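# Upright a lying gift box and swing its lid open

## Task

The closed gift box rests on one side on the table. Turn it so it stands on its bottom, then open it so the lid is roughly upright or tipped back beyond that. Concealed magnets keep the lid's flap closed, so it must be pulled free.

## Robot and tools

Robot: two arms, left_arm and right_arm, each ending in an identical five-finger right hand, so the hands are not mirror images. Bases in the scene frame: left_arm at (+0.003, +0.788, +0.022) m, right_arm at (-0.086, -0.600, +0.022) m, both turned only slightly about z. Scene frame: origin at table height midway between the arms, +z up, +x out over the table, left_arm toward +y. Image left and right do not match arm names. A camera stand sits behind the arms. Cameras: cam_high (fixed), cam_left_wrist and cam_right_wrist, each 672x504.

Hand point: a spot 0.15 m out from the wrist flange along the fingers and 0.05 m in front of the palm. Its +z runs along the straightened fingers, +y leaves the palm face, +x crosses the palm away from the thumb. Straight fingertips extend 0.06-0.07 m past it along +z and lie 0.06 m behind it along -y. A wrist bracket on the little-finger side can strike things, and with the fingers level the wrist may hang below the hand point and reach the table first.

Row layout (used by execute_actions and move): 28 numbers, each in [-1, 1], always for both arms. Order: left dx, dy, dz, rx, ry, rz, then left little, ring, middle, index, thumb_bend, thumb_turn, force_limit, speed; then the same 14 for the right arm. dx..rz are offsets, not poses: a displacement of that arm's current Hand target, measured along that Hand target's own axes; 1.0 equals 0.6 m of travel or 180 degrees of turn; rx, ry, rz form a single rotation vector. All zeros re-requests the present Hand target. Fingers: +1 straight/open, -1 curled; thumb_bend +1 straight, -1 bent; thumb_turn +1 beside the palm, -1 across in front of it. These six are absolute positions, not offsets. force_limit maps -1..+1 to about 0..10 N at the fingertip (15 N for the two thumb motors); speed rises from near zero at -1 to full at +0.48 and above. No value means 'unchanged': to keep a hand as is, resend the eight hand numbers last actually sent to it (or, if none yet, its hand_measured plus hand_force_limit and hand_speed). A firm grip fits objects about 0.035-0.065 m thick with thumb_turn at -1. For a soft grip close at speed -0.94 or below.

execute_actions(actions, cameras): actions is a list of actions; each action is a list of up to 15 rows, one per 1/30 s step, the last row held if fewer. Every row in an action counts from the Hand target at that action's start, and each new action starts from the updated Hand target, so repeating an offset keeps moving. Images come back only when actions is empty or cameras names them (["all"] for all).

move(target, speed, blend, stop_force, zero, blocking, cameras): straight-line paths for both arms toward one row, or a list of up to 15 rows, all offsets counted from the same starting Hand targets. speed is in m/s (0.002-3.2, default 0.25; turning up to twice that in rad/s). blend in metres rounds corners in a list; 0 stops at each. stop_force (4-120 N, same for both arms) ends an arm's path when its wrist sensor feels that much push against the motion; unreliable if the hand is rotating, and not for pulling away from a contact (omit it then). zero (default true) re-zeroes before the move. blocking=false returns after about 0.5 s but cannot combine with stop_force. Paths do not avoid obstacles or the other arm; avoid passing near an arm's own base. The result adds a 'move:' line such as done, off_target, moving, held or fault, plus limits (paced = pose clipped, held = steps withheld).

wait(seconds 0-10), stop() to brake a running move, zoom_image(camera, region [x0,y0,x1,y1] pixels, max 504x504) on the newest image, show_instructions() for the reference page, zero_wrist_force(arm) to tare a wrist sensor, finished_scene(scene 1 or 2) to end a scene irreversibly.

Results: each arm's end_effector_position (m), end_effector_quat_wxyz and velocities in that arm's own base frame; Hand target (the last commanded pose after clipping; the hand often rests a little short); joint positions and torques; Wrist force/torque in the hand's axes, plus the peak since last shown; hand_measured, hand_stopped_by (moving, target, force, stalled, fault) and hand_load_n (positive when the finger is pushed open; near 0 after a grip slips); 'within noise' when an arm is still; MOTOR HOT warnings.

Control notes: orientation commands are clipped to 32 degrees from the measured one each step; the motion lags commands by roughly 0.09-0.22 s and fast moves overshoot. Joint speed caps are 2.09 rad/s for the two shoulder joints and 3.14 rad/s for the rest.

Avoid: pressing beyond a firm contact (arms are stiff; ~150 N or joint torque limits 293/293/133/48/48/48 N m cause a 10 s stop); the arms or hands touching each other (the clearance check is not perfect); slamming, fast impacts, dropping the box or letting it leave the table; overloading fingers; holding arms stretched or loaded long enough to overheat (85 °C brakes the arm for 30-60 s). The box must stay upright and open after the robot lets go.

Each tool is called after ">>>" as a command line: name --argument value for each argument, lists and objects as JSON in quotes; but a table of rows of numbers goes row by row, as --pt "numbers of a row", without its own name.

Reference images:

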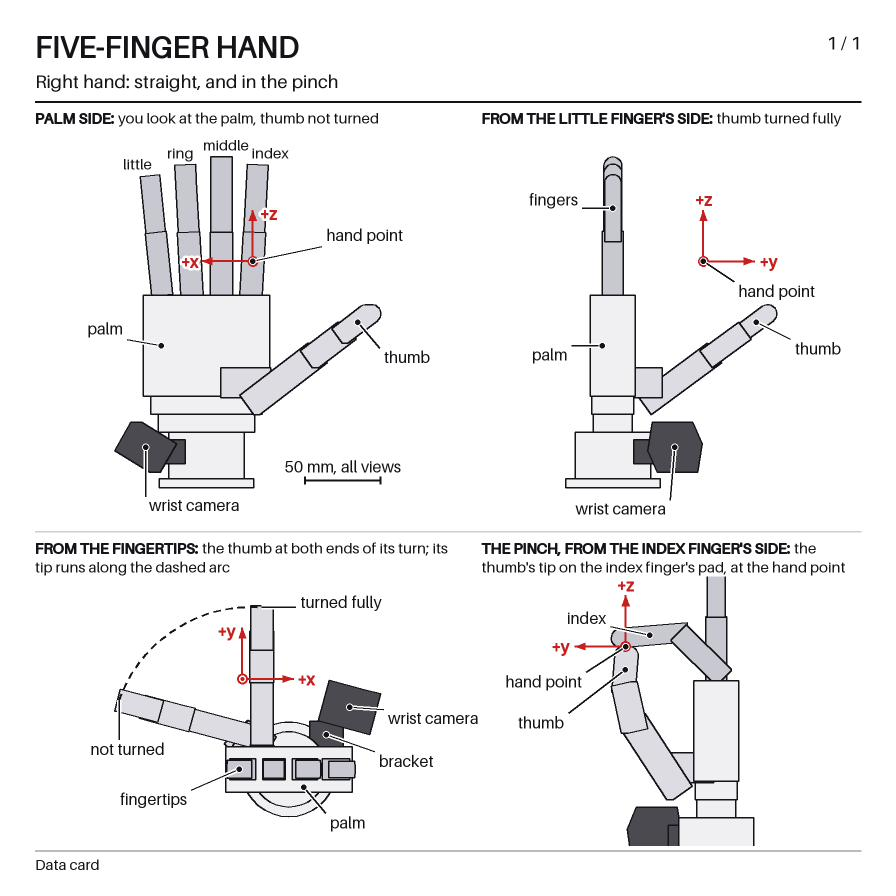

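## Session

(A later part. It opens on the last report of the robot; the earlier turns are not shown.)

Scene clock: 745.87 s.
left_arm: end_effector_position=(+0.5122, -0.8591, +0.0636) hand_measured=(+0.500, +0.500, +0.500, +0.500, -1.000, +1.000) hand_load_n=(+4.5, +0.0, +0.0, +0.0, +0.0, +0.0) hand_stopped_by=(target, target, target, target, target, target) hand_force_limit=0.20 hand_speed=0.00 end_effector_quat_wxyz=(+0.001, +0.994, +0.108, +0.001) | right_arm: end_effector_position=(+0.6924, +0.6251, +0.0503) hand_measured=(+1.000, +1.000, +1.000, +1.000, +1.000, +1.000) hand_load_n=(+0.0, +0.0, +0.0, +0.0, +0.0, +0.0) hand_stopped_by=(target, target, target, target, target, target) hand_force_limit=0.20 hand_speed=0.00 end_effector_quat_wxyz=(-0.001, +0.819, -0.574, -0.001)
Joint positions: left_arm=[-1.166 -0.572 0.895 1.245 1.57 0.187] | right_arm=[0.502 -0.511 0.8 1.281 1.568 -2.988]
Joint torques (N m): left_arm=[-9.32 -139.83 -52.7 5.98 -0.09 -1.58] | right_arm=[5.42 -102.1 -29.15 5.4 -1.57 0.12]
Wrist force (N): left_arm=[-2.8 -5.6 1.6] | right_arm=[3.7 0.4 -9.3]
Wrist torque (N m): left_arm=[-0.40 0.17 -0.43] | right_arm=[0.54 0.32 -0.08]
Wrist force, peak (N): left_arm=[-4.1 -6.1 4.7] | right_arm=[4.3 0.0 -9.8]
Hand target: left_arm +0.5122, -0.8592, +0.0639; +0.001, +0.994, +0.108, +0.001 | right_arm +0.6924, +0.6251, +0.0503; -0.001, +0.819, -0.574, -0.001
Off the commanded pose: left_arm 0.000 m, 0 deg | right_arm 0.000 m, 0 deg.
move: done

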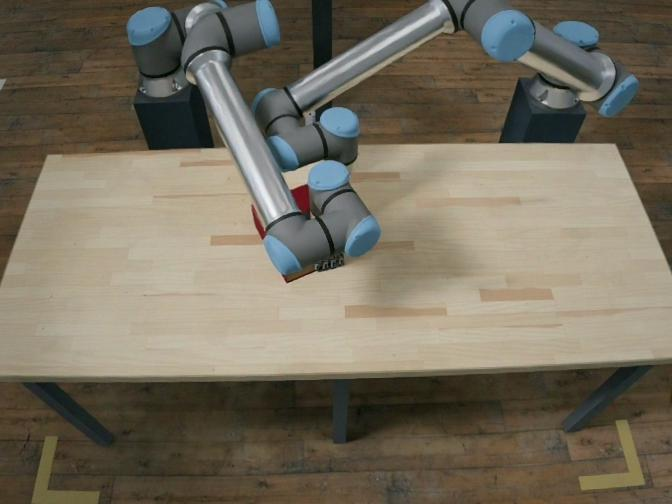

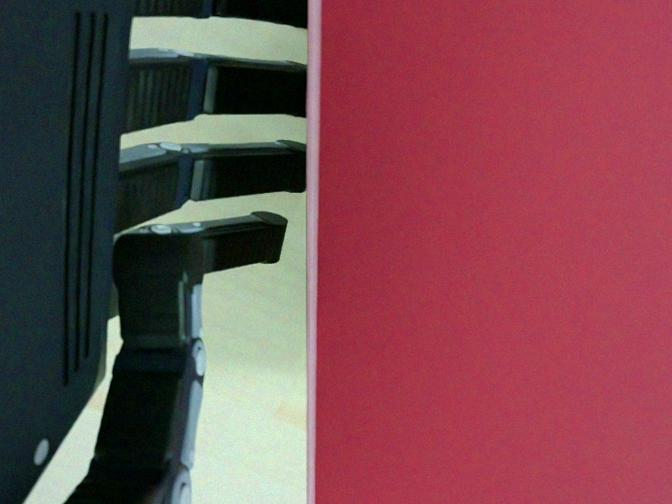

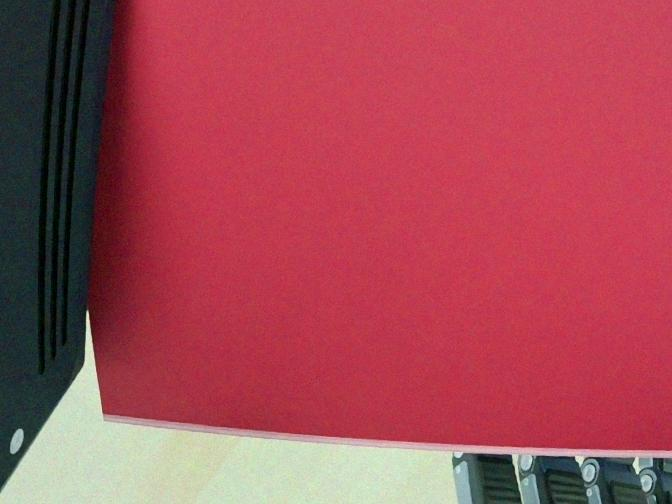

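>>> move --pt "0 0.004 -0.03 0 0 0 0.5 0.5 0.5 0.5 -1 1 0.2 0 0 0 0 0 0 0 1 1 1 1 1 1 0.2 0" --speed 0.02 --cameras '["all"]'

Scene clock: 750.10 s.
left_arm: end_effector_position=(+0.5127, -0.8614, +0.0817) hand_measured=(+0.500, +0.500, +0.500, +0.500, -1.000, +1.000) hand_load_n=(+4.5, +0.0, +0.0, +0.0, +0.0, +0.0) hand_stopped_by=(target, target, target, target, target, target) hand_force_limit=0.20 hand_speed=0.00 end_effector_quat_wxyz=(+0.001, +0.994, +0.108, +0.001) | right_arm: end_effector_position=(+0.6924, +0.6251, +0.0503) hand_measured=(+1.000, +1.000, +1.000, +1.000, +1.000, +1.000) hand_load_n=(+0.0, +0.0, +0.0, +0.0, +0.0, +0.0) hand_stopped_by=(target, target, target, target, target, target) hand_force_limit=0.20 hand_speed=0.00 end_effector_quat_wxyz=(-0.001, +0.819, -0.574, -0.001)
Joint positions: left_arm=[-1.167 -0.579 0.876 1.272 1.57 0.187] | right_arm=[0.502 -0.511 0.8 1.281 1.568 -2.988]
Joint torques (N m): left_arm=[-8.53 -138.7 -53.87 5.66 1.42 -2.12] | right_arm=[-0.69 -91.28 -25.99 4.33 -1.75 0.05]
Wrist force (N): left_arm=[-2.6 -5.6 1.6] | right_arm=[3.6 0.5 -9.1]
Wrist torque (N m): left_arm=[-0.40 0.17 -0.42] | right_arm=[0.54 0.33 -0.08]
Wrist force, peak (N): left_arm=[-2.6 -6.3 1.4] | right_arm=[3.6 0.6 -9.9]
Hand target: left_arm +0.5127, -0.8615, +0.0819; +0.001, +0.994, +0.108, +0.001 | right_arm +0.6924, +0.6251, +0.0503; -0.001, +0.819, -0.574, -0.001
Off the commanded pose: left_arm 0.000 m, 0 deg | right_arm 0.000 m, 0 deg.
move: done

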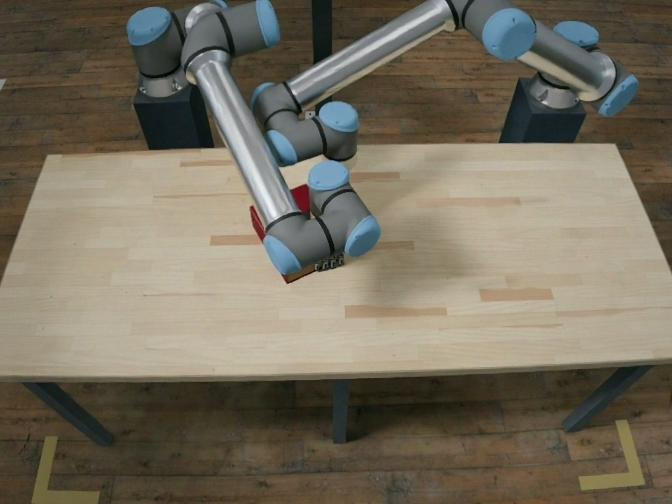

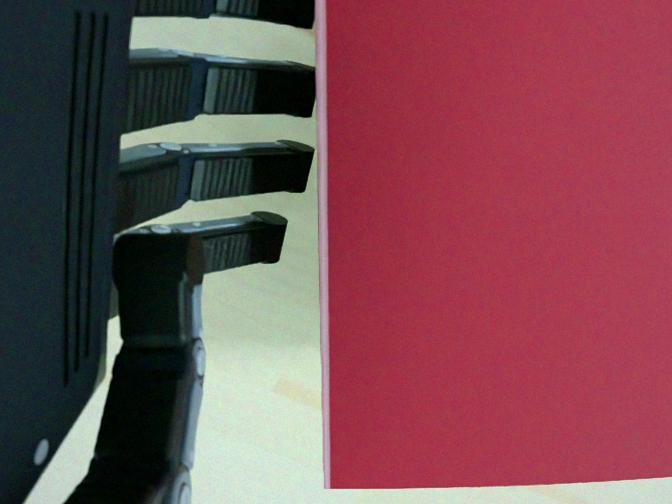

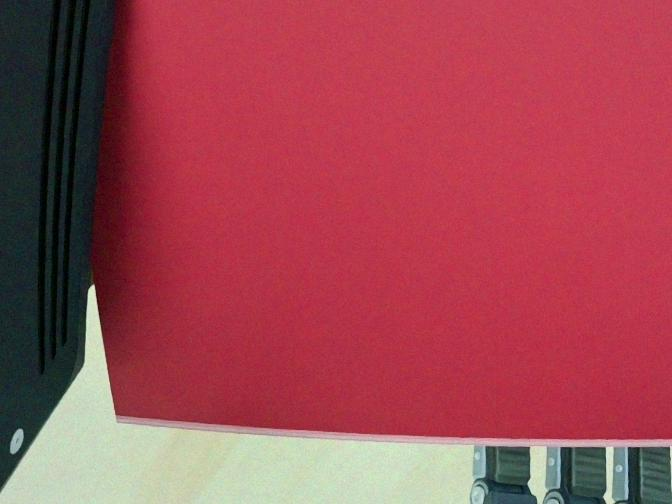

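>>> move --pt "0 -0.05 0 0 0 0 0.5 0.5 0.5 0.5 -1 1 0.2 0 0 0 0 0 0 0 1 1 1 1 1 1 0.2 0" --pt "0.085 -0.05 0.055 0 0 -0.04 0.5 0.5 0.5 0.5 -1 1 0.2 0 0 0 0.0 0 0 0 1 1 1 1 1 1 0.2 0" --speed 0.1

>>> move --pt "0 0.12 0 0 0 0 0.5 0.5 0.5 0.5 -1 1 0.2 0 0 0.008 0.03 0 0 0 1 1 1 1 1 1 0.2 0" --speed 0.02 --stop_force 14 --cameras '["all"]'

Scene clock: 759.50 s.
left_arm: end_effector_position=(+0.5207, -0.8288, +0.0723) hand_measured=(+0.500, +0.500, +0.500, +0.500, -1.000, +1.000) hand_load_n=(+0.0, +0.0, +0.0, +0.5, +0.0, +0.0) hand_stopped_by=(target, target, target, target, target, target) hand_force_limit=0.20 hand_speed=0.00 end_effector_quat_wxyz=(+0.001, +0.992, +0.127, +0.001) | right_arm: end_effector_position=(+0.6924, +0.6251, +0.0503) hand_measured=(+1.000, +1.000, +1.000, +1.000, +1.000, +1.000) hand_load_n=(+0.0, +0.0, +0.0, +0.0, +0.0, +0.0) hand_stopped_by=(target, target, target, target, target, target) hand_force_limit=0.20 hand_speed=0.00 end_effector_quat_wxyz=(-0.001, +0.819, -0.574, -0.001)
Joint positions: left_arm=[-1.147 -0.621 0.973 1.216 1.57 0.17] | right_arm=[0.502 -0.511 0.8 1.281 1.568 -2.988]
Joint torques (N m): left_arm=[-3.97 -132.67 -23.6 6.2 -0.78 1.71] | right_arm=[-6.24 -85.94 -25.78 2.98 -1.64 0]
Wrist force (N): left_arm=[-1.8 -3.1 -0.4] | right_arm=[3.6 -0.5 -7.5]
Wrist torque (N m): left_arm=[-0.43 0.31 -0.56] | right_arm=[0.42 0.22 -0.13]
Wrist force, peak (N): left_arm=[-2.7 -6.1 1.3] | right_arm=[4.2 0.7 -9.6]
Hand target: left_arm +0.5204, -0.8289, +0.0725; +0.001, +0.992, +0.126, +0.001 (not the last commanded pose) | right_arm +0.6924, +0.6251, +0.0503; -0.001, +0.819, -0.574, -0.001
Off the commanded pose: left_arm 0.043 m, 5 deg | right_arm 0.000 m, 0 deg.
move: held (left_arm; a check stopped the path); path passed 1 of 2 targets; limits=held
pose unreachable (left arm): on one or more control steps of this call, first in action 0 (counted from 0), this arm could not follow its commanded pose, so it was not sent that pose on those steps. It may still have moved: this result reports where it is.
cause: moving toward the commanded pose would bring a part of the arm too close to another arm (a part of this arm just beyond joint 4 (wrist 1) and a part of the right arm just beyond its joint 5 (wrist 2), 18 mm apart when this arm was first held).

Scene clock: 762.50 s.
left_arm: end_effector_position=(+0.5286, -0.8607, +0.0726) hand_measured=(+0.500, +0.500, +0.500, +0.500, -1.000, +1.000) hand_load_n=(+3.5, +0.5, +0.0, +0.0, +0.0, +0.0) hand_stopped_by=(target, target, target, target, target, target) hand_force_limit=0.20 hand_speed=0.00 end_effector_quat_wxyz=(+0.001, +0.992, +0.126, +0.001) | right_arm: end_effector_position=(+0.6923, +0.6250, +0.0497) hand_measured=(+1.000, +1.000, +1.000, +1.000, +1.000, +1.000) hand_load_n=(+0.5, +0.0, -0.5, +0.0, +0.0, +0.0) hand_stopped_by=(target, target, target, target, target, target) hand_force_limit=0.20 hand_speed=0.00 end_effector_quat_wxyz=(-0.001, +0.819, -0.574, -0.001)
Joint positions: left_arm=[-1.153 -0.56 0.855 1.273 1.57 0.165] | right_arm=[0.502 -0.511 0.801 1.28 1.568 -2.988]
Joint torques (N m): left_arm=[16.01 -138.39 -26.68 0.5 -1.22 0.94] | right_arm=[-1.75 -78.07 -26.08 0.32 -1.79 1.23]
Wrist force (N): left_arm=[-6.9 -7.1 -0.9] | right_arm=[9.0 -6.8 -18.1]
Wrist torque (N m): left_arm=[-0.28 0.29 -0.64] | right_arm=[1.19 0.63 -0.36]
Wrist force, peak (N): left_arm=[-14.5 -17.9 -7.0] | right_arm=[0.7 -5.6 -24.8]
Hand target: left_arm +0.5286, -0.8607, +0.0726; +0.001, +0.992, +0.126, +0.001 (not the last commanded pose) | right_arm +0.6923, +0.6250, +0.0497; -0.001, +0.819, -0.574, -0.001 (not the last commanded pose)
Off the commanded pose: left_arm 0.039 m, 0 deg | right_arm 0.018 m, 0 deg.
move: contact (left_arm, right_arm)

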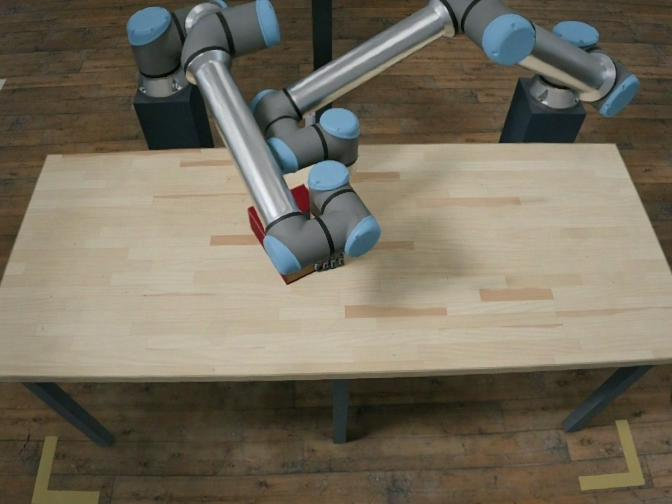

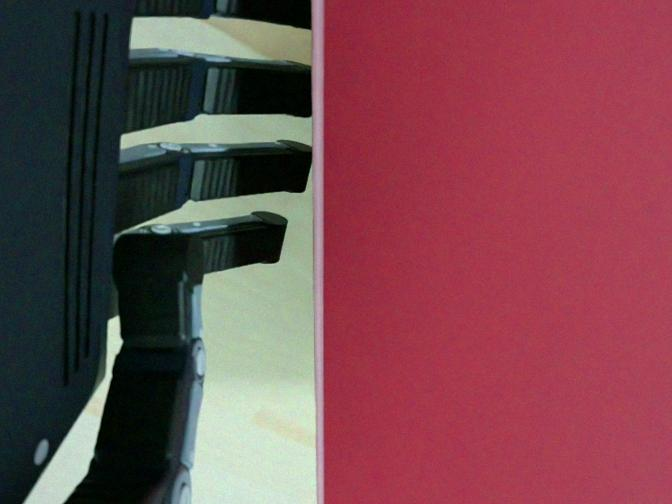

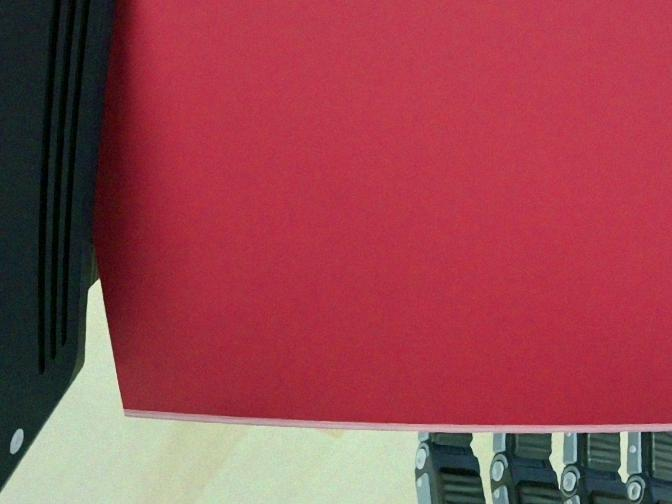

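>>> move --pt "0 -0.04 0 0 0 0 0.5 0.5 0.5 0.5 -1 1 0.2 0 0 0 0 0 0 0 1 1 1 1 1 1 0.2 0" --pt "0 -0.04 0.044 0 0 -0.03 0.5 0.5 0.5 0.5 -1 1 0.2 0 0 0 0.0 0 0 0 1 1 1 1 1 1 0.2 0" --speed 0.1

>>> move --pt "0 0.12 0 0 0 0 0.5 0.5 0.5 0.5 -1 1 0.2 0 0 0 0 0 0 0 1 1 1 1 1 1 0.2 0" --speed 0.02 --stop_force 9

>>> move --pt "0 0.001 -0.02 0 0 0 0.5 0.5 0.5 0.5 -1 1 0.2 0 0 0 0 0 0 0 1 1 1 1 1 1 0.2 0" --speed 0.02 --cameras '["all"]'

Scene clock: 768.60 s.
left_arm: end_effector_position=(+0.5226, -0.8375, +0.0463) hand_measured=(+0.500, +0.500, +0.500, +0.500, -1.000, +1.000) hand_load_n=(+0.0, +0.0, -0.5, +0.0, +0.0, +0.5) hand_stopped_by=(target, target, target, target, target, target) hand_force_limit=0.20 hand_speed=0.00 end_effector_quat_wxyz=(+0.001, +0.985, +0.173, +0.000) | right_arm: end_effector_position=(+0.6923, +0.6250, +0.0497) hand_measured=(+1.000, +1.000, +1.000, +1.000, +1.000, +1.000) hand_load_n=(+0.5, +0.0, +0.0, +0.0, +0.0, +0.0) hand_stopped_by=(target, target, target, target, target, target) hand_force_limit=0.20 hand_speed=0.00 end_effector_quat_wxyz=(-0.001, +0.819, -0.574, -0.001)
Joint positions: left_arm=[-1.155 -0.595 0.973 1.191 1.57 0.069] | right_arm=[0.502 -0.511 0.801 1.28 1.568 -2.988]
Joint torques (N m): left_arm=[-9.89 -97.56 -24.16 2 -1.9 -2.47] | right_arm=[1.7 -92.44 -19.36 0.31 -1.82 1.11]
Wrist force (N): left_arm=[-1.1 -2.3 0.2] | right_arm=[6.2 -3.4 -19.6]
Wrist torque (N m): left_arm=[-0.37 0.18 -0.18] | right_arm=[1.19 0.75 -0.23]
Wrist force, peak (N): left_arm=[-6.8 -7.5 -1.7] | right_arm=[9.4 -7.0 -19.4]
Hand target: left_arm +0.5226, -0.8375, +0.0461; +0.001, +0.985, +0.173, +0.000 | right_arm +0.6923, +0.6250, +0.0497; -0.001, +0.819, -0.574, -0.001
Off the commanded pose: left_arm 0.000 m, 0 deg | right_arm 0.000 m, 0 deg.
move: done

Scene clock: 771.60 s.
left_arm: end_effector_position=(+0.5338, -0.8684, +0.0462) hand_measured=(+0.500, +0.500, +0.500, +0.500, -1.000, +1.000) hand_load_n=(+0.0, +1.5, +0.0, +0.0, +0.5, +0.0) hand_stopped_by=(target, target, target, target, target, target) hand_force_limit=0.20 hand_speed=0.00 end_effector_quat_wxyz=(+0.001, +0.985, +0.173, +0.001) | right_arm: end_effector_position=(+0.6923, +0.6250, +0.0497) hand_measured=(+1.000, +1.000, +1.000, +1.000, +1.000, +1.000) hand_load_n=(+0.5, +0.0, -0.5, +0.0, +0.0, +0.0) hand_stopped_by=(target, target, target, target, target, target) hand_force_limit=0.20 hand_speed=0.00 end_effector_quat_wxyz=(-0.001, +0.819, -0.574, -0.001)
Joint positions: left_arm=[-1.157 -0.532 0.849 1.251 1.57 0.066] | right_arm=[0.502 -0.511 0.801 1.28 1.568 -2.988]
Joint torques (N m): left_arm=[14.22 -140.19 -25.5 1.61 -2.29 0.28] | right_arm=[4.27 -91.65 -19.65 1.35 -1.96 1.19]
Wrist force (N): left_arm=[-3.3 -3.9 0.3] | right_arm=[7.1 -5.7 -20.6]
Wrist torque (N m): left_arm=[-0.36 0.33 -0.32] | right_arm=[1.23 0.85 -0.37]
Wrist force, peak (N): left_arm=[-10.5 -12.8 -5.2] | right_arm=[7.1 -7.6 -20.8]
Hand target: left_arm +0.5338, -0.8684, +0.0462; +0.001, +0.985, +0.173, +0.001 (not the last commanded pose) | right_arm +0.6923, +0.6250, +0.0497; -0.001, +0.819, -0.574, -0.001
Off the commanded pose: left_arm 0.039 m, 0 deg | right_arm 0.000 m, 0 deg.
move: contact (left_arm)

Scene clock: 772.53 s.
left_arm: end_effector_position=(+0.5340, -0.8689, +0.0579) hand_measured=(+0.500, +0.500, +0.500, +0.500, -1.000, +1.000) hand_load_n=(+2.5, +3.0, +1.0, +0.0, +0.0, +0.0) hand_stopped_by=(target, target, target, target, target, target) hand_force_limit=0.20 hand_speed=0.00 end_effector_quat_wxyz=(+0.001, +0.985, +0.173, +0.001) | right_arm: end_effector_position=(+0.6923, +0.6250, +0.0497) hand_measured=(+1.000, +1.000, +1.000, +1.000, +1.000, +1.000) hand_load_n=(+0.5, +0.0, +0.0, -0.5, +0.0, +0.0) hand_stopped_by=(target, target, target, target, target, target) hand_force_limit=0.20 hand_speed=0.00 end_effector_quat_wxyz=(-0.001, +0.819, -0.574, -0.001)
Joint positions: left_arm=[-1.157 -0.539 0.841 1.266 1.57 0.066] | right_arm=[0.502 -0.511 0.801 1.28 1.568 -2.988]
Joint torques (N m): left_arm=[-0.37 -145.24 -55.85 5.71 -2.39 -1.79] | right_arm=[5.3 -91.8 -18.83 2.54 -1.8 1.18]
Wrist force (N): left_arm=[-2.8 -6.1 3.6] | right_arm=[4.5 -1.6 -20.8]
Wrist torque (N m): left_arm=[-0.29 0.11 -0.41] | right_arm=[1.24 0.95 -0.20]
Wrist force, peak (N): left_arm=[-2.7 -6.3 3.9] | right_arm=[6.9 -5.8 -20.6]
Hand target: left_arm +0.5340, -0.8690, +0.0582; +0.001, +0.985, +0.173, +0.001 | right_arm +0.6923, +0.6250, +0.0497; -0.001, +0.819, -0.574, -0.001
Off the commanded pose: left_arm 0.000 m, 0 deg | right_arm 0.000 m, 0 deg.
move: done

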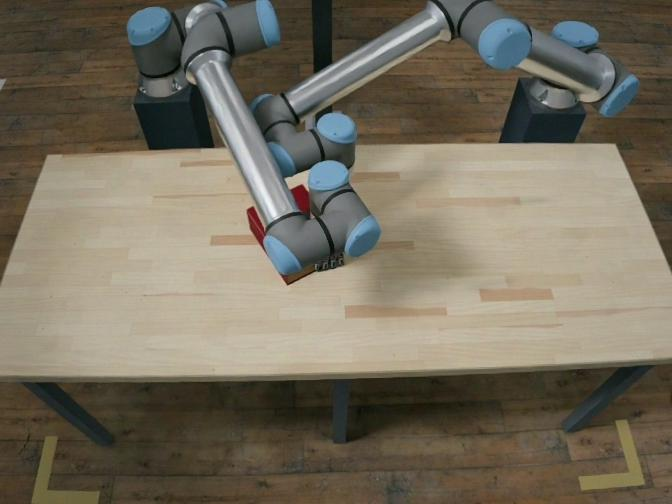

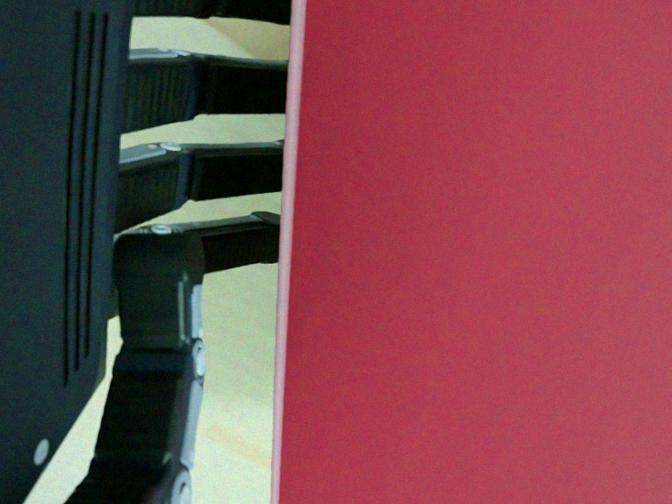

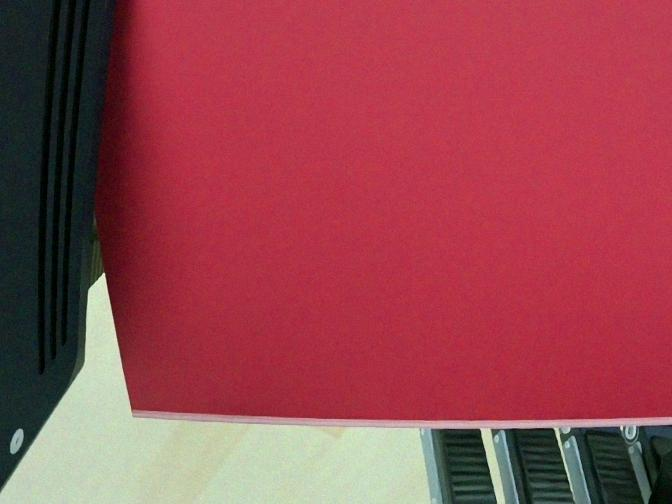

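>>> move --pt "0 0.003 -0.025 0 0 0 0.5 0.5 0.5 0.5 -1 1 0.2 0 0 0 0 0 0 0 1 1 1 1 1 1 0.2 0" --speed 0.01 --cameras '["cam_left_wrist","cam_right_wrist"]'

Scene clock: 776.70 s.
left_arm: end_effector_position=(+0.5344, -0.8703, +0.0694) hand_measured=(+0.500, +0.500, +0.500, +0.500, -1.000, +1.000) hand_load_n=(+4.5, +4.0, +0.0, +0.0, +0.0, +0.0) hand_stopped_by=(target, target, target, target, target, target) hand_force_limit=0.20 hand_speed=0.00 end_effector_quat_wxyz=(+0.001, +0.985, +0.173, +0.001) | right_arm: end_effector_position=(+0.6922, +0.6250, +0.0497) hand_measured=(+1.000, +1.000, +1.000, +1.000, +1.000, +1.000) hand_load_n=(+0.0, +0.0, +0.0, +0.5, +0.0, +0.0) hand_stopped_by=(target, target, target, target, target, target) hand_force_limit=0.20 hand_speed=0.00 end_effector_quat_wxyz=(-0.001, +0.819, -0.574, -0.001)
Joint positions: left_arm=[-1.157 -0.544 0.829 1.283 1.57 0.066] | right_arm=[0.502 -0.511 0.801 1.28 1.568 -2.988]
Joint torques (N m): left_arm=[-7.47 -122.27 -28.82 0.12 -2.71 -1.93] | right_arm=[7.55 -90.73 -21.98 2.41 -1.92 1.2]
Wrist force (N): left_arm=[-3.9 -8.3 3.1] | right_arm=[5.7 -1.1 -21.9]
Wrist torque (N m): left_arm=[-0.22 0.07 -0.60] | right_arm=[1.32 1.07 -0.10]
Wrist force, peak (N): left_arm=[-5.4 -9.6 6.4] | right_arm=[7.5 -2.6 -22.9]
Hand target: left_arm +0.5344, -0.8702, +0.0690; +0.001, +0.985, +0.173, +0.001 (not the last commanded pose) | right_arm +0.6923, +0.6250, +0.0497; -0.001, +0.819, -0.574, -0.001
Off the commanded pose: left_arm 0.004 m, 0 deg | right_arm 0.000 m, 0 deg.
move: held (left_arm; a check stopped the path); limits=held
pose unreachable (left arm): on one or more control steps of this call, first in action 0 (counted from 0), this arm could not follow its commanded pose, so it was not sent that pose on those steps. It may still have moved: this result reports where it is.
cause: moving toward the commanded pose would bring a part of the arm too close to another arm (a part of this arm just beyond joint 4 (wrist 1) and a part of the right arm just beyond its joint 3 (elbow), at the place that arm is still heading or pushing toward).
Images, in order (width x height): cam_left_wrist 672x504, cam_right_wrist 672x504.

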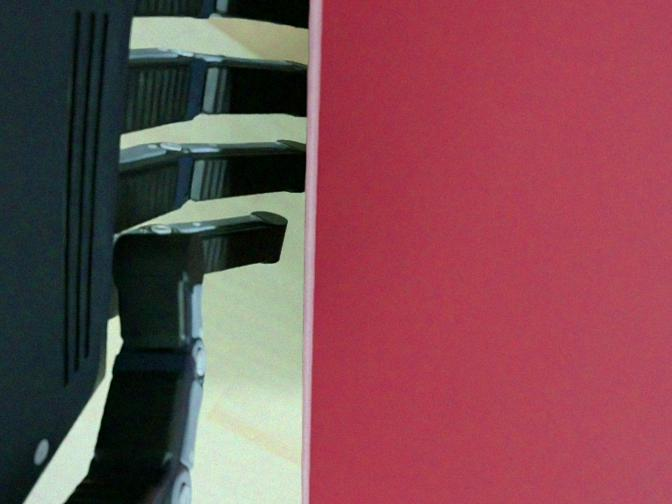

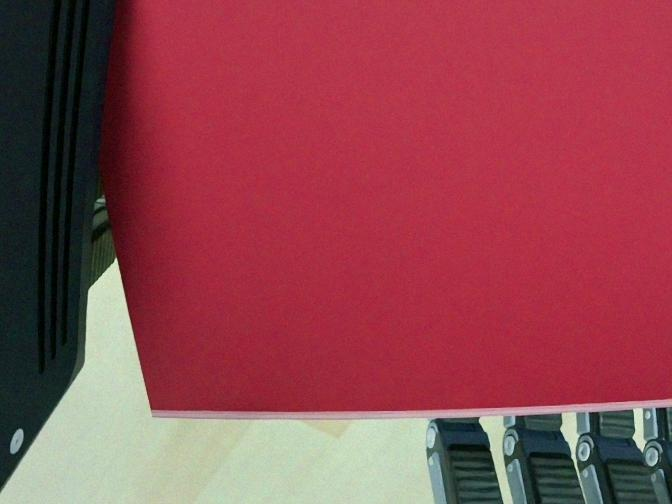

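>>> move --pt "0 -0.05 0 0 0 0 0.5 0.5 0.5 0.5 -1 1 0.2 0 0 0 0 0 0 0 1 1 1 1 1 1 0.2 0" --pt "-0.03 -0.05 0.038 0 0 -0.035 0.5 0.5 0.5 0.5 -1 1 0.2 0 0 0 0.0 0 0 0 1 1 1 1 1 1 0.2 0" --speed 0.1

>>> move --pt "0 0 0 0 0 0 0.5 0.5 0.5 0.5 -1 1 0.2 0 0 0.004 0.03 0 0 0 1 1 1 1 1 1 0.2 0" --speed 0.01 --stop_force 22

>>> move --pt "0 0.12 0 0 0 0 0.5 0.5 0.5 0.5 -1 1 0.2 0 0 0 0 0 0 0 1 1 1 1 1 1 0.2 0" --speed 0.015 --stop_force 13 --cameras '["all"]'

Scene clock: 797.23 s.
left_arm: end_effector_position=(+0.5073, -0.8481, +0.0462) hand_measured=(+0.500, +0.500, +0.500, +0.500, -1.000, +1.000) hand_load_n=(+0.0, +0.0, +0.0, +0.0, +0.0, +0.0) hand_stopped_by=(target, target, target, target, target, target) hand_force_limit=0.20 hand_speed=0.00 end_effector_quat_wxyz=(+0.001, +0.974, +0.226, +0.000) | right_arm: end_effector_position=(+0.6923, +0.6250, +0.0497) hand_measured=(+1.000, +1.000, +1.000, +1.000, +1.000, +1.000) hand_load_n=(+0.5, +0.0, +0.0, +0.0, +0.0, +0.0) hand_stopped_by=(target, target, target, target, target, target) hand_force_limit=0.20 hand_speed=0.00 end_effector_quat_wxyz=(-0.001, +0.819, -0.574, -0.001)
Joint positions: left_arm=[-1.182 -0.603 0.988 1.183 1.57 -0.068] | right_arm=[0.502 -0.511 0.801 1.28 1.568 -2.988]
Joint torques (N m): left_arm=[-10.28 -121.43 -23.77 2.29 -2.53 -1.79] | right_arm=[11.79 -89.35 -24.72 -1.37 -1.99 0.97]
Wrist force (N): left_arm=[-1.8 -2.6 0.1] | right_arm=[7.1 -1.7 -20.1]
Wrist torque (N m): left_arm=[-0.39 0.29 -0.21] | right_arm=[1.17 0.86 -0.05]
Wrist force, peak (N): left_arm=[-3.8 -8.8 2.9] | right_arm=[6.2 -0.8 -22.5]
Hand target: left_arm +0.5073, -0.8481, +0.0461; +0.001, +0.974, +0.227, +0.000 | right_arm +0.6923, +0.6250, +0.0497; -0.001, +0.819, -0.574, -0.001
Off the commanded pose: left_arm 0.000 m, 0 deg | right_arm 0.000 m, 0 deg.
move: done

Scene clock: 798.53 s.
left_arm: end_effector_position=(+0.5073, -0.8481, +0.0461) hand_measured=(+0.500, +0.500, +0.500, +0.500, -1.000, +1.000) hand_load_n=(+0.0, +0.0, +0.0, +0.0, +0.0, +0.0) hand_stopped_by=(target, target, target, target, target, target) hand_force_limit=0.20 hand_speed=0.00 end_effector_quat_wxyz=(+0.001, +0.974, +0.227, +0.000) | right_arm: end_effector_position=(+0.6922, +0.6250, +0.0491) hand_measured=(+1.000, +1.000, +1.000, +1.000, +1.000, +1.000) hand_load_n=(+0.0, +0.0, +0.0, +0.0, +0.0, +0.0) hand_stopped_by=(target, target, target, target, target, target) hand_force_limit=0.20 hand_speed=0.00 end_effector_quat_wxyz=(-0.001, +0.819, -0.574, -0.001)
Joint positions: left_arm=[-1.182 -0.603 0.989 1.183 1.57 -0.068] | right_arm=[0.502 -0.511 0.802 1.279 1.568 -2.988]
Joint torques (N m): left_arm=[-10.38 -121.47 -23.27 1.96 -2.59 -2.12] | right_arm=[16.48 -73.9 -23.13 2.61 -1.87 1.99]
Wrist force (N): left_arm=[-1.5 -2.1 -0.2] | right_arm=[4.9 -1.9 -41.2]
Wrist torque (N m): left_arm=[-0.30 0.26 -0.18] | right_arm=[2.36 1.67 -0.18]
Wrist force, peak (N): left_arm=[-1.8 -2.9 -0.3] | right_arm=[4.7 -1.9 -48.9]
Hand target: left_arm +0.5073, -0.8481, +0.0461; +0.001, +0.974, +0.227, +0.000 | right_arm +0.6922, +0.6250, +0.0491; -0.001, +0.819, -0.574, -0.001 (not the last commanded pose)
Off the commanded pose: left_arm 0.000 m, 0 deg | right_arm 0.018 m, 0 deg.
move: contact (right_arm)

Scene clock: 803.13 s.
left_arm: end_effector_position=(+0.5292, -0.8926, +0.0462) hand_measured=(+0.500, +0.500, +0.500, +0.500, -1.000, +1.000) hand_load_n=(+0.5, +3.5, +0.5, +0.0, +0.0, +0.0) hand_stopped_by=(target, target, target, target, target, target) hand_force_limit=0.20 hand_speed=0.00 end_effector_quat_wxyz=(+0.001, +0.974, +0.227, +0.000) | right_arm: end_effector_position=(+0.6922, +0.6250, +0.0491) hand_measured=(+1.000, +1.000, +1.000, +1.000, +1.000, +1.000) hand_load_n=(+1.0, +0.0, -1.0, +0.0, +0.0, +0.0) hand_stopped_by=(target, target, target, target, target, target) hand_force_limit=0.20 hand_speed=0.00 end_effector_quat_wxyz=(-0.001, +0.819, -0.574, -0.001)
Joint positions: left_arm=[-1.178 -0.504 0.793 1.279 1.57 -0.065] | right_arm=[0.502 -0.511 0.802 1.279 1.568 -2.988]
Joint torques (N m): left_arm=[-2.19 -144.97 -27.6 1.13 -2.14 -1.02] | right_arm=[17.04 -73.51 -11.13 1.75 -2.22 1.6]
Wrist force (N): left_arm=[-5.7 -6.3 2.2] | right_arm=[7.1 -9.8 -39.6]
Wrist torque (N m): left_arm=[-0.24 0.17 -0.78] | right_arm=[2.45 1.65 -0.71]
Wrist force, peak (N): left_arm=[-15.4 -15.9 -0.4] | right_arm=[7.3 -12.1 -40.8]
Hand target: left_arm +0.5292, -0.8926, +0.0462; +0.001, +0.974, +0.227, +0.000 (not the last commanded pose) | right_arm +0.6922, +0.6250, +0.0491; -0.001, +0.819, -0.574, -0.001
Off the commanded pose: left_arm 0.022 m, 0 deg | right_arm 0.000 m, 0 deg.
move: contact (left_arm)

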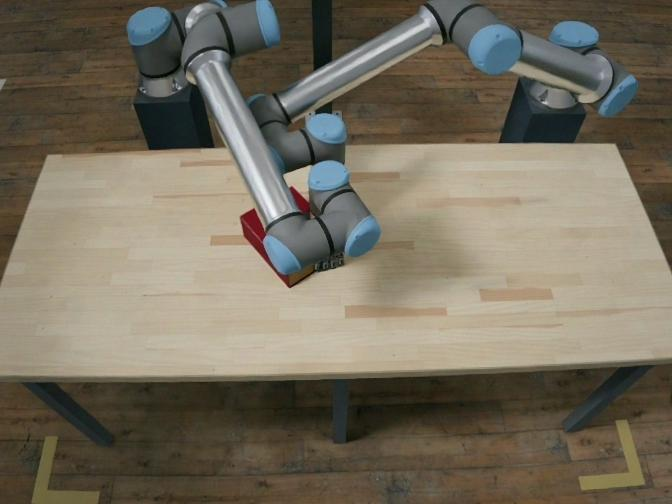

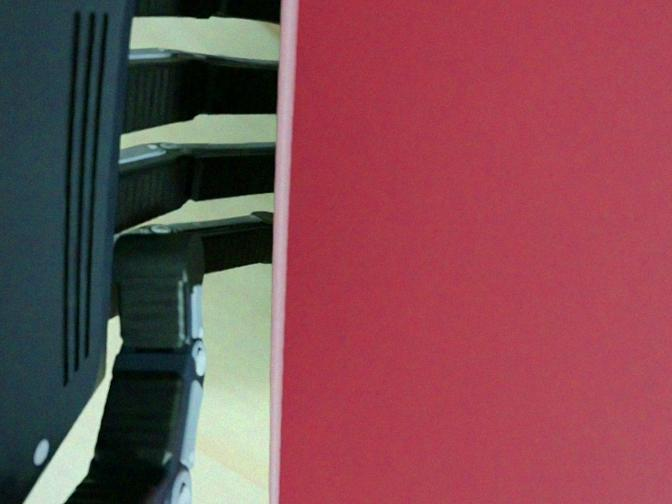

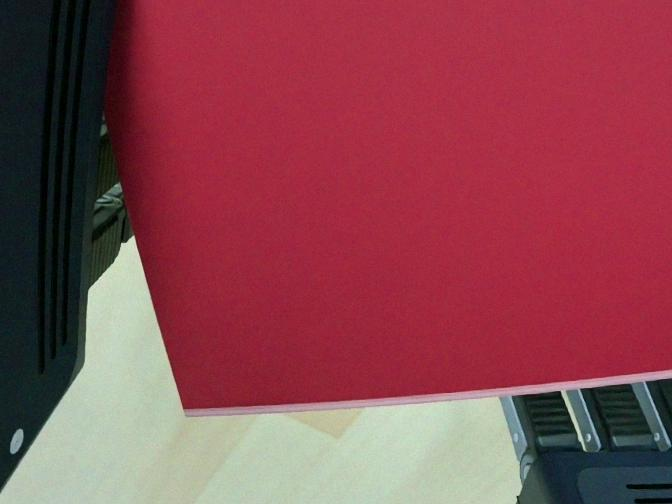

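>>> move --pt "0 0.006 -0.03 0 0 0 0.5 0.5 0.5 0.5 -1 1 0.2 0 0 0 0 0 0 0 1 1 1 1 1 1 0.2 0" --speed 0.01 --cameras '["all"]'

Scene clock: 805.77 s.
left_arm: end_effector_position=(+0.5295, -0.8935, +0.0508) hand_measured=(+0.500, +0.500, +0.500, +0.500, -1.000, +1.000) hand_load_n=(+2.0, +5.0, +0.5, +0.0, +0.0, +0.0) hand_stopped_by=(target, target, target, target, target, target) hand_force_limit=0.20 hand_speed=0.00 end_effector_quat_wxyz=(+0.001, +0.974, +0.227, +0.000) | right_arm: end_effector_position=(+0.6922, +0.6250, +0.0491) hand_measured=(+1.000, +1.000, +1.000, +1.000, +1.000, +1.000) hand_load_n=(+0.5, +0.0, +0.0, +0.0, +0.0, +0.0) hand_stopped_by=(target, target, target, target, target, target) hand_force_limit=0.20 hand_speed=0.00 end_effector_quat_wxyz=(-0.001, +0.819, -0.574, -0.001)
Joint positions: left_arm=[-1.178 -0.505 0.787 1.286 1.57 -0.065] | right_arm=[0.502 -0.511 0.802 1.279 1.568 -2.988]
Joint torques (N m): left_arm=[2.6 -131.32 -28.6 0.2 -2.37 1.06] | right_arm=[15.89 -74.56 -13.23 0.67 -2.16 1.65]
Wrist force (N): left_arm=[-3.8 -8.4 2.7] | right_arm=[4.7 -2.6 -39.8]
Wrist torque (N m): left_arm=[-0.24 0.23 -0.87] | right_arm=[2.42 1.78 -0.28]
Wrist force, peak (N): left_arm=[-3.8 -8.4 2.7] | right_arm=[7.4 -9.5 -40.7]
Hand target: left_arm +0.5295, -0.8934, +0.0504; +0.001, +0.974, +0.227, +0.000 (not the last commanded pose) | right_arm +0.6922, +0.6250, +0.0491; -0.001, +0.819, -0.574, -0.001
Off the commanded pose: left_arm 0.014 m, 0 deg | right_arm 0.000 m, 0 deg.
move: held (left_arm; a check stopped the path); limits=held
pose unreachable (left arm): on one or more control steps of this call, first in action 0 (counted from 0), this arm could not follow its commanded pose, so it was not sent that pose on those steps. It may still have moved: this result reports where it is.
cause: moving toward the commanded pose would bring a part of the arm too close to another arm (a part of this arm just beyond joint 4 (wrist 1) and a part of the right arm just beyond its joint 3 (elbow), where that arm would come to rest).

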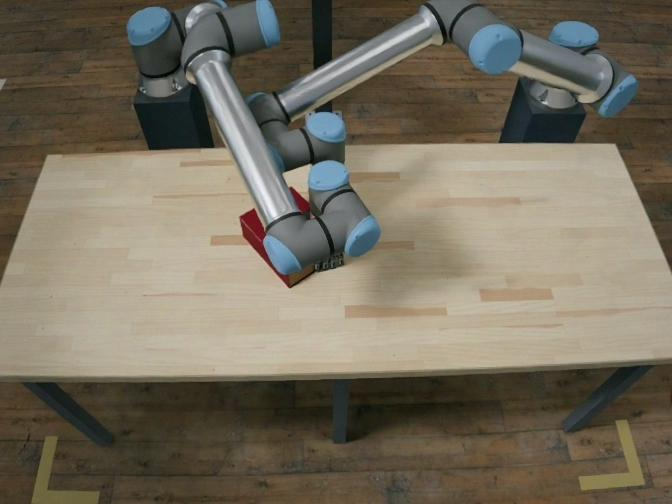

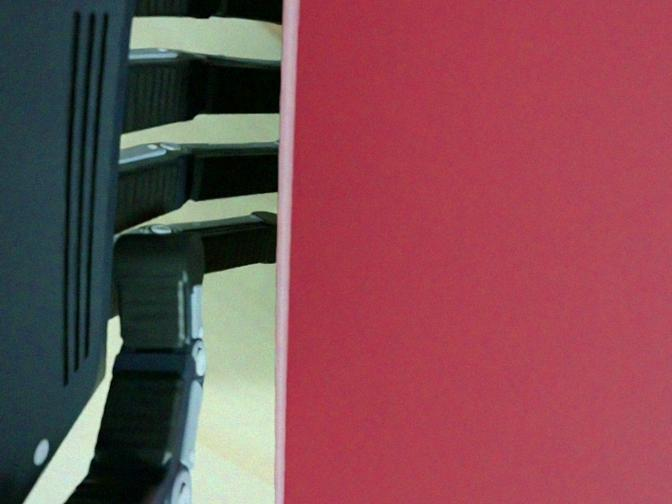

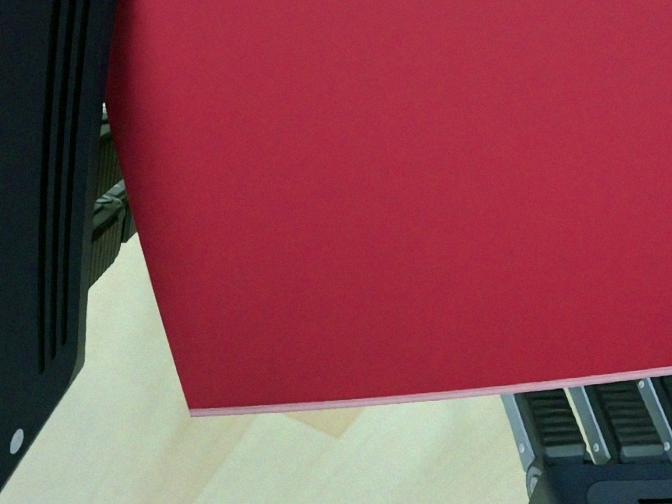

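>>> move --pt "0 -0.07 0 0 0 0 0.5 0.5 0.5 0.5 -1 1 0.2 0 0 0 -0.02 0 0 0 1 1 1 1 1 1 0.2 0" --pt "-0.19 -0.07 0 0 0 0 0.5 0.5 0.5 0.5 -1 1 0.2 0 0 -0.15 -0.2 0 0 0 1 1 1 1 1 1 0.2 0" --speed 0.12 --cameras '["all"]'

Scene clock: 854.50 s.
left_arm: end_effector_position=(+0.4470, -0.8871, +0.0502) hand_measured=(+0.500, +0.500, +0.500, +0.500, -1.000, +1.000) hand_load_n=(+0.0, +0.0, +0.0, +0.0, +0.0, +0.0) hand_stopped_by=(target, target, target, target, target, target) hand_force_limit=0.20 hand_speed=0.00 end_effector_quat_wxyz=(+0.001, +0.974, +0.227, +0.000) | right_arm: end_effector_position=(+0.7270, +0.6370, +0.1067) hand_measured=(+1.000, +1.000, +1.000, +1.000, +1.000, +1.000) hand_load_n=(+0.0, +0.0, +0.0, +0.0, +0.0, +0.0) hand_stopped_by=(target, target, target, target, target, target) hand_force_limit=0.20 hand_speed=0.00 end_effector_quat_wxyz=(-0.003, +0.819, -0.574, -0.001)
Joint positions: left_arm=[-1.258 -0.601 0.977 1.192 1.57 -0.145] | right_arm=[0.496 -0.457 0.592 1.432 1.567 -2.994]
Joint torques (N m): left_arm=[-9.23 -133.91 -23.77 1.86 -2.64 -2.4] | right_arm=[16.36 -117.32 -29.43 0.8 2.25 1.96]
Wrist force (N): left_arm=[-1.7 -2.0 0.2] | right_arm=[2.7 0.6 2.8]
Wrist torque (N m): left_arm=[-0.33 0.27 -0.22] | right_arm=[-0.09 -0.48 0.19]
Wrist force, peak (N): left_arm=[-3.9 -8.6 1.6] | right_arm=[5.8 -1.7 -40.5]
Hand target: left_arm +0.4468, -0.8872, +0.0502; +0.001, +0.974, +0.227, +0.000 (not the last commanded pose) | right_arm +0.7269, +0.6370, +0.1066; -0.003, +0.819, -0.574, -0.001 (not the last commanded pose)
Off the commanded pose: left_arm 0.043 m, 0 deg | right_arm 0.082 m, 0 deg.
move: held (right_arm; a check stopped the path), off_target (left_arm; braked when a check withheld steps of right_arm); path passed 1 of 2 targets; limits=held
pose unreachable (right arm): on one or more control steps of this call, first in action 0 (counted from 0), this arm could not follow its commanded pose, so it was not sent that pose on those steps. It may still have moved: this result reports where it is.
cause: moving toward the commanded pose would bring a part of the arm too close to another arm (a part of this arm just beyond joint 2 (shoulder lift) and a part of the left arm just beyond its joint 3 (elbow), along the way the arms are being sent, or toward where that arm still pushes).

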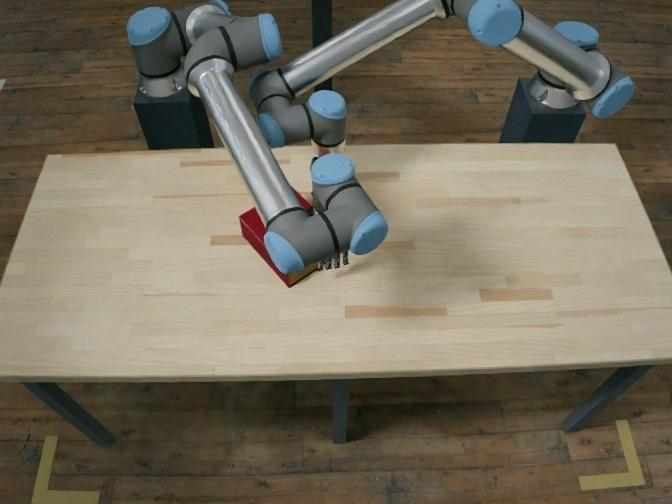

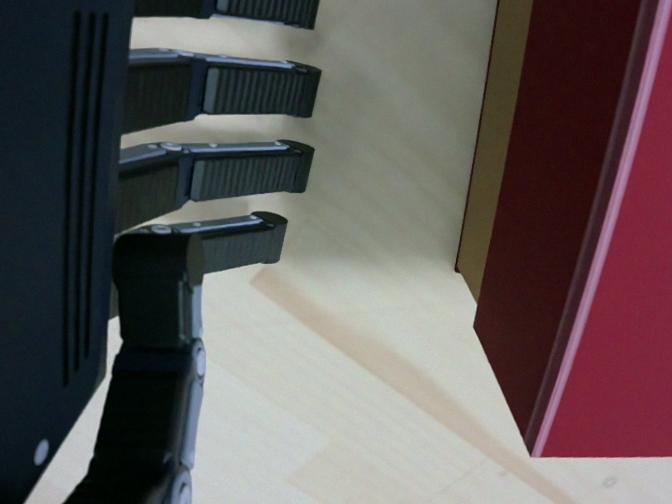

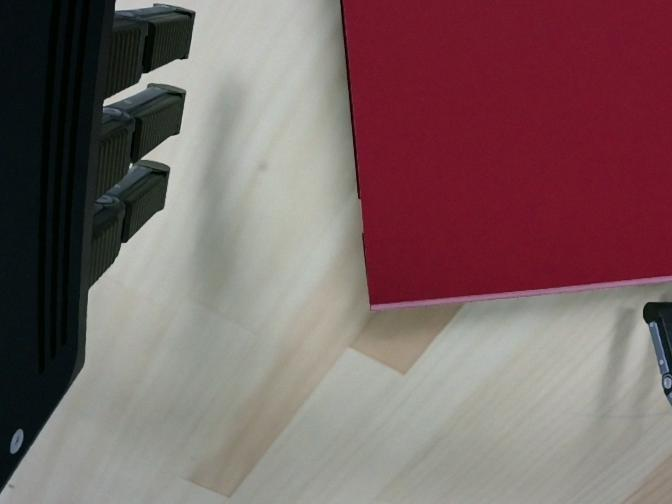

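>>> move --pt "0 0.02 0 0 0 0 0.5 0.5 0.5 0.5 -1 1 0.2 0 0 0 -0.17 0 0 0 1 1 1 1 1 1 0.2 0" --pt "0.02 0.3 0 0 0 -0.2 0.5 0.5 0.5 0.5 -1 1 0.2 0 0 0 -0.17 0 0 0 1 1 1 1 1 1 0.2 0" --speed 0.12 --cameras '["all"]'

Scene clock: 862.33 s.
left_arm: end_effector_position=(+0.5359, -1.0411, +0.0504) hand_measured=(+0.500, +0.500, +0.500, +0.500, -1.000, +1.000) hand_load_n=(+0.0, +0.0, +0.0, +0.5, +0.0, +0.0) hand_stopped_by=(target, target, target, target, target, target) hand_force_limit=0.20 hand_speed=0.00 end_effector_quat_wxyz=(+0.063, +0.856, +0.513, -0.004) | right_arm: end_effector_position=(+0.7267, +0.6364, +0.2086) hand_measured=(+1.000, +1.000, +1.000, +1.000, +1.000, +1.000) hand_load_n=(-0.5, +0.0, +0.0, +0.0, +0.0, +0.0) hand_stopped_by=(target, target, target, target, target, target) hand_force_limit=0.20 hand_speed=0.00 end_effector_quat_wxyz=(-0.003, +0.819, -0.574, -0.001)
Joint positions: left_arm=[-1.267 -0.137 0.035 1.548 1.55 -0.776] | right_arm=[0.495 -0.477 0.452 1.592 1.567 -2.994]
Joint torques (N m): left_arm=[-7.11 -115.14 -53.39 1.23 -2.08 -2.35] | right_arm=[15.73 -96.8 -42.83 7.72 2.66 -1.89]
Wrist force (N): left_arm=[-1.2 -2.5 -0.4] | right_arm=[2.4 0.5 3.0]
Wrist torque (N m): left_arm=[-0.32 0.25 -0.15] | right_arm=[-0.12 -0.44 0.22]
Wrist force, peak (N): left_arm=[-2.2 -3.2 -0.4] | right_arm=[2.9 0.9 3.6]
Hand target: left_arm +0.5371, -1.0434, +0.0507; +0.001, +0.856, +0.517, +0.000 | right_arm +0.7267, +0.6364, +0.2086; -0.003, +0.819, -0.574, -0.001
Off the commanded pose: left_arm 0.003 m, 7 deg | right_arm 0.000 m, 0 deg.
elbow stopped short (left arm): the move would have taken joint 3 (elbow) straighter than the controller allows.
move: off_target (left_arm)

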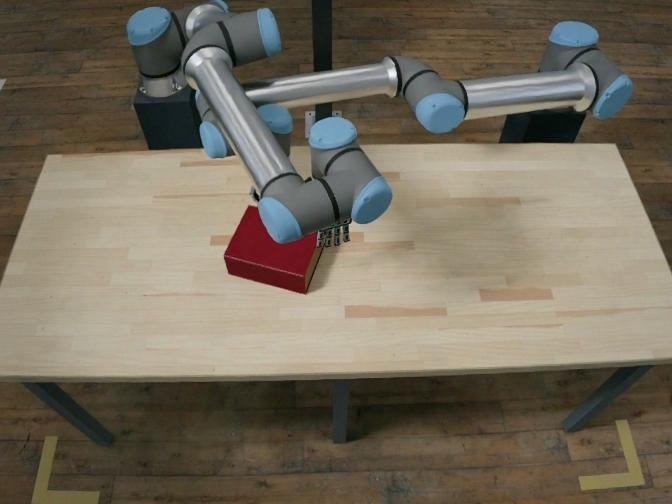

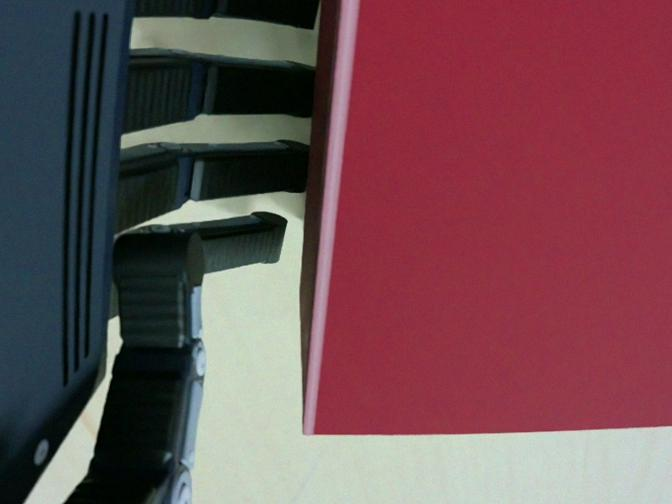

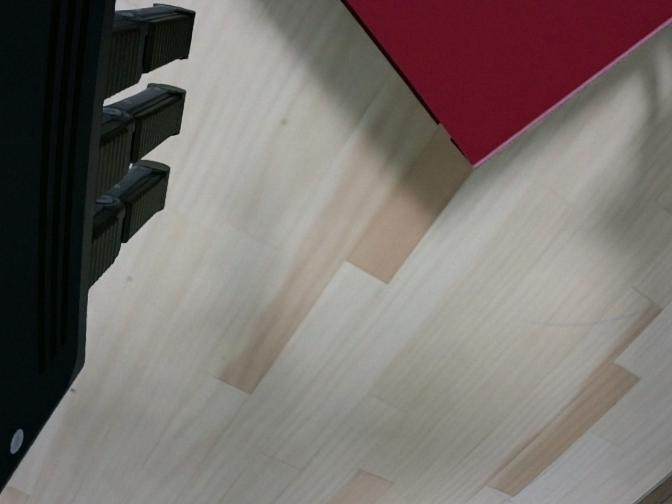

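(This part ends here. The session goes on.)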